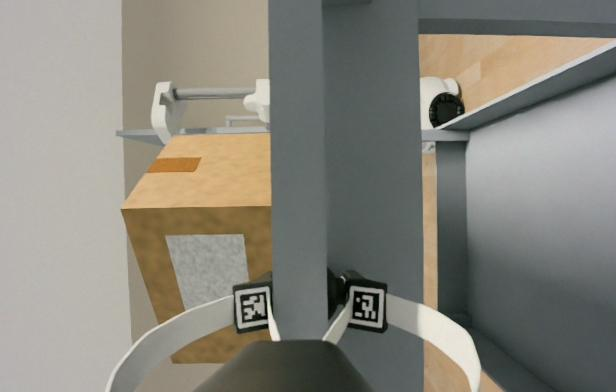

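Request:
move(
  blocking=false,
  r1={"base":{"strafe_m":-0.12},"pace":"slow","contact_limits":{"strafe_m":0.9}},
  r2={"base":{"strafe_m":-0.09},"pace":"slow"},
)

Request:
wait(
  seconds=2.5,
)

Request:
wait(
  seconds=1,
  cameras=["r1_head_left_camera","r2_head_camera"],
)

Scene clock: 332.50 s.
earlier move: r2 done
move: r1 moving; r2 moving
r1.base_odometry: x=-2.065 y=+1.726 heading=-0.066
r1.turned_by_wheels: +0.001
r1.turned_by_imu: +0.001
r1.base_tilt: forward=-1.6 right=+1.2
r1.lidar_m: 0.25 1.61 2.88 2.92 1.30 1.23 3.00 2.00 1.85 1.90 1.31 0.25
r1.base_status: strafe_m moving
r1.joint_positions: lift_m=+0.750 arm_m=+0.250 wrist_yaw_rad=+0.003 wrist_pitch_rad=+1.498 wrist_roll_rad=+0.000 gripper_m=-0.020
r1.joint_status: not commanded
r1.measured_speeds: translate_m=+0.000 strafe_m=-0.057 rotate_rad=-0.001 lift_m=+0.000 arm_m=+0.000 wrist_yaw_rad=+0.000 wrist_pitch_rad=+0.000 wrist_roll_rad=+0.000
r1.motor_effort: lift_m=+23(23) arm_m=-4(5) wheel_0=+16(16) wheel_1=-7(7) wheel_2=+0(3)
r1.servo_current: wrist_yaw_rad=46(52) wrist_pitch_rad=39(52) wrist_roll_rad=46(59) gripper_m=39(46)
r1.contact_limits: strafe_m 0.9
r1.hand_pose: x=+0.4421 y=-0.0874 z=+0.6402 quat_wxyz=(+0.732, -0.001, +0.681, +0.001) (m; r1's base frame)
r1.wrist_depth_mm: 878 891 878 878 891 271 - / 878 866 866 891 878 227 - / 866 866 878 878 484 196 132 / 866 854 866 866 342 167 - / 866 854 854 854 286 137 - / 854 842 854 198 179 128 - / 842 854 180 184 159 114 -
r2.base_odometry: x=-0.327 y=-0.816 heading=-2.108
r2.turned_by_wheels: +0.000
r2.turned_by_imu: +0.000
r2.base_tilt: forward=-0.7 right=+0.0
r2.lidar_m: 0.39 0.41 2.47 2.37 2.46 2.36 2.26 2.37 2.47 2.32 2.48 0.44
r2.base_status: strafe_m moving
r2.joint_positions: lift_m=+0.687 arm_m=+0.000 wrist_yaw_rad=+0.002 wrist_pitch_rad=+0.005 wrist_roll_rad=+1.569 gripper_m=-0.029
r2.joint_status: not commanded
r2.measured_speeds: translate_m=+0.000 strafe_m=-0.055 rotate_rad=-0.003 lift_m=+0.000 arm_m=+0.000 wrist_yaw_rad=+0.000 wrist_pitch_rad=+0.000 wrist_roll_rad=+0.000
r2.motor_effort: lift_m=+21(21) arm_m=-3(4) wheel_0=+5(12) wheel_1=-8(9) wheel_2=+0(1)
r2.servo_current: wrist_yaw_rad=52(52) wrist_pitch_rad=46(46) wrist_roll_rad=52(59) gripper_m=91(98)
r2.hand_pose: x=+0.4595 y=-0.0868 z=+0.8635 quat_wxyz=(+0.708, +0.706, +0.003, -0.001) (m; r2's base frame)
r2.wrist_depth_mm: - - - 172 233 265 264 / - - - 172 233 1708 1078 / - - 640 171 232 809 - / - - 477 230 232 831 - / - - 477 171 231 831 - / - - 187 170 178 - - / - - 580 - 231 - -
pictures: none

Scene clock: 334.03 s.
earlier move: r1 contact_stop; r2 done
r1.base_odometry: x=-2.072 y=+1.679 heading=+0.029
r1.turned_by_wheels: +0.095
r1.turned_by_imu: +0.086
r1.base_tilt: forward=-1.6 right=+1.2
r1.lidar_m: 0.25 1.72 2.91 3.04 1.26 1.22 2.64 1.91 1.81 1.77 1.28 0.25
r1.base_status: strafe_m contact_stop
r1.joint_positions: lift_m=+0.750 arm_m=+0.250 wrist_yaw_rad=+0.003 wrist_pitch_rad=+1.498 wrist_roll_rad=+0.000 gripper_m=-0.020
r1.joint_status: not commanded
r1.measured_speeds: translate_m=+0.005 strafe_m=+0.018 rotate_rad=+0.102 lift_m=+0.000 arm_m=+0.000 wrist_yaw_rad=+0.000 wrist_pitch_rad=+0.000 wrist_roll_rad=+0.000
r1.on_its_own: the wheels are slack since a contact_stop
r1.motor_effort: lift_m=+23(23) arm_m=-4(5) wheel_0=+1(36) wheel_1=-1(9) wheel_2=+2(21)
r1.servo_current: wrist_yaw_rad=59(65) wrist_pitch_rad=46(52) wrist_roll_rad=46(59) gripper_m=39(52)
r1.contact_limits: strafe_m 0.9
r1.hand_pose: x=+0.4422 y=-0.0874 z=+0.6402 quat_wxyz=(+0.732, -0.001, +0.681, +0.001) (m; r1's base frame)
r1.wrist_depth_mm: 891 891 891 891 878 418 213 / 891 866 866 891 891 301 183 / 878 891 866 878 723 236 162 / 878 866 854 866 427 193 - / 854 854 854 854 300 163 - / 842 854 854 199 197 144 - / 842 842 179 183 170 125 -
r2.base_odometry: x=-0.391 y=-0.777 heading=-2.108
r2.turned_by_wheels: +0.000
r2.turned_by_imu: +0.001
r2.base_tilt: forward=-0.6 right=+0.1
r2.lidar_m: 0.37 0.36 2.54 2.43 2.55 2.36 2.27 2.36 2.36 2.27 2.37 0.46
r2.base_status: done
r2.joint_positions: lift_m=+0.687 arm_m=+0.000 wrist_yaw_rad=+0.002 wrist_pitch_rad=+0.005 wrist_roll_rad=+1.569 gripper_m=-0.029
r2.joint_status: not commanded
r2.measured_speeds: all 0
r2.motor_effort: lift_m=+21(22) arm_m=-3(4) wheel_0=+5(12) wheel_1=-5(9) wheel_2=+0(2)
r2.servo_current: wrist_yaw_rad=39(59) wrist_pitch_rad=46(52) wrist_roll_rad=52(59) gripper_m=91(98)
r2.hand_pose: x=+0.4595 y=-0.0868 z=+0.8635 quat_wxyz=(+0.708, +0.706, +0.003, -0.001) (m; r2's base frame)
r2.wrist_depth_mm: - - - 225 254 263 263 / - - - 186 248 1618 1160 / - - - 182 243 1576 - / - - 559 179 237 842 - / - 473 462 175 234 831 - / - - 186 169 179 - - / - - 525 - 225 - -
wait: 1.53 of 2.5 s (r2 has come to rest)
pictures: none

not run: a stop that you did not command came earlier in this reply.


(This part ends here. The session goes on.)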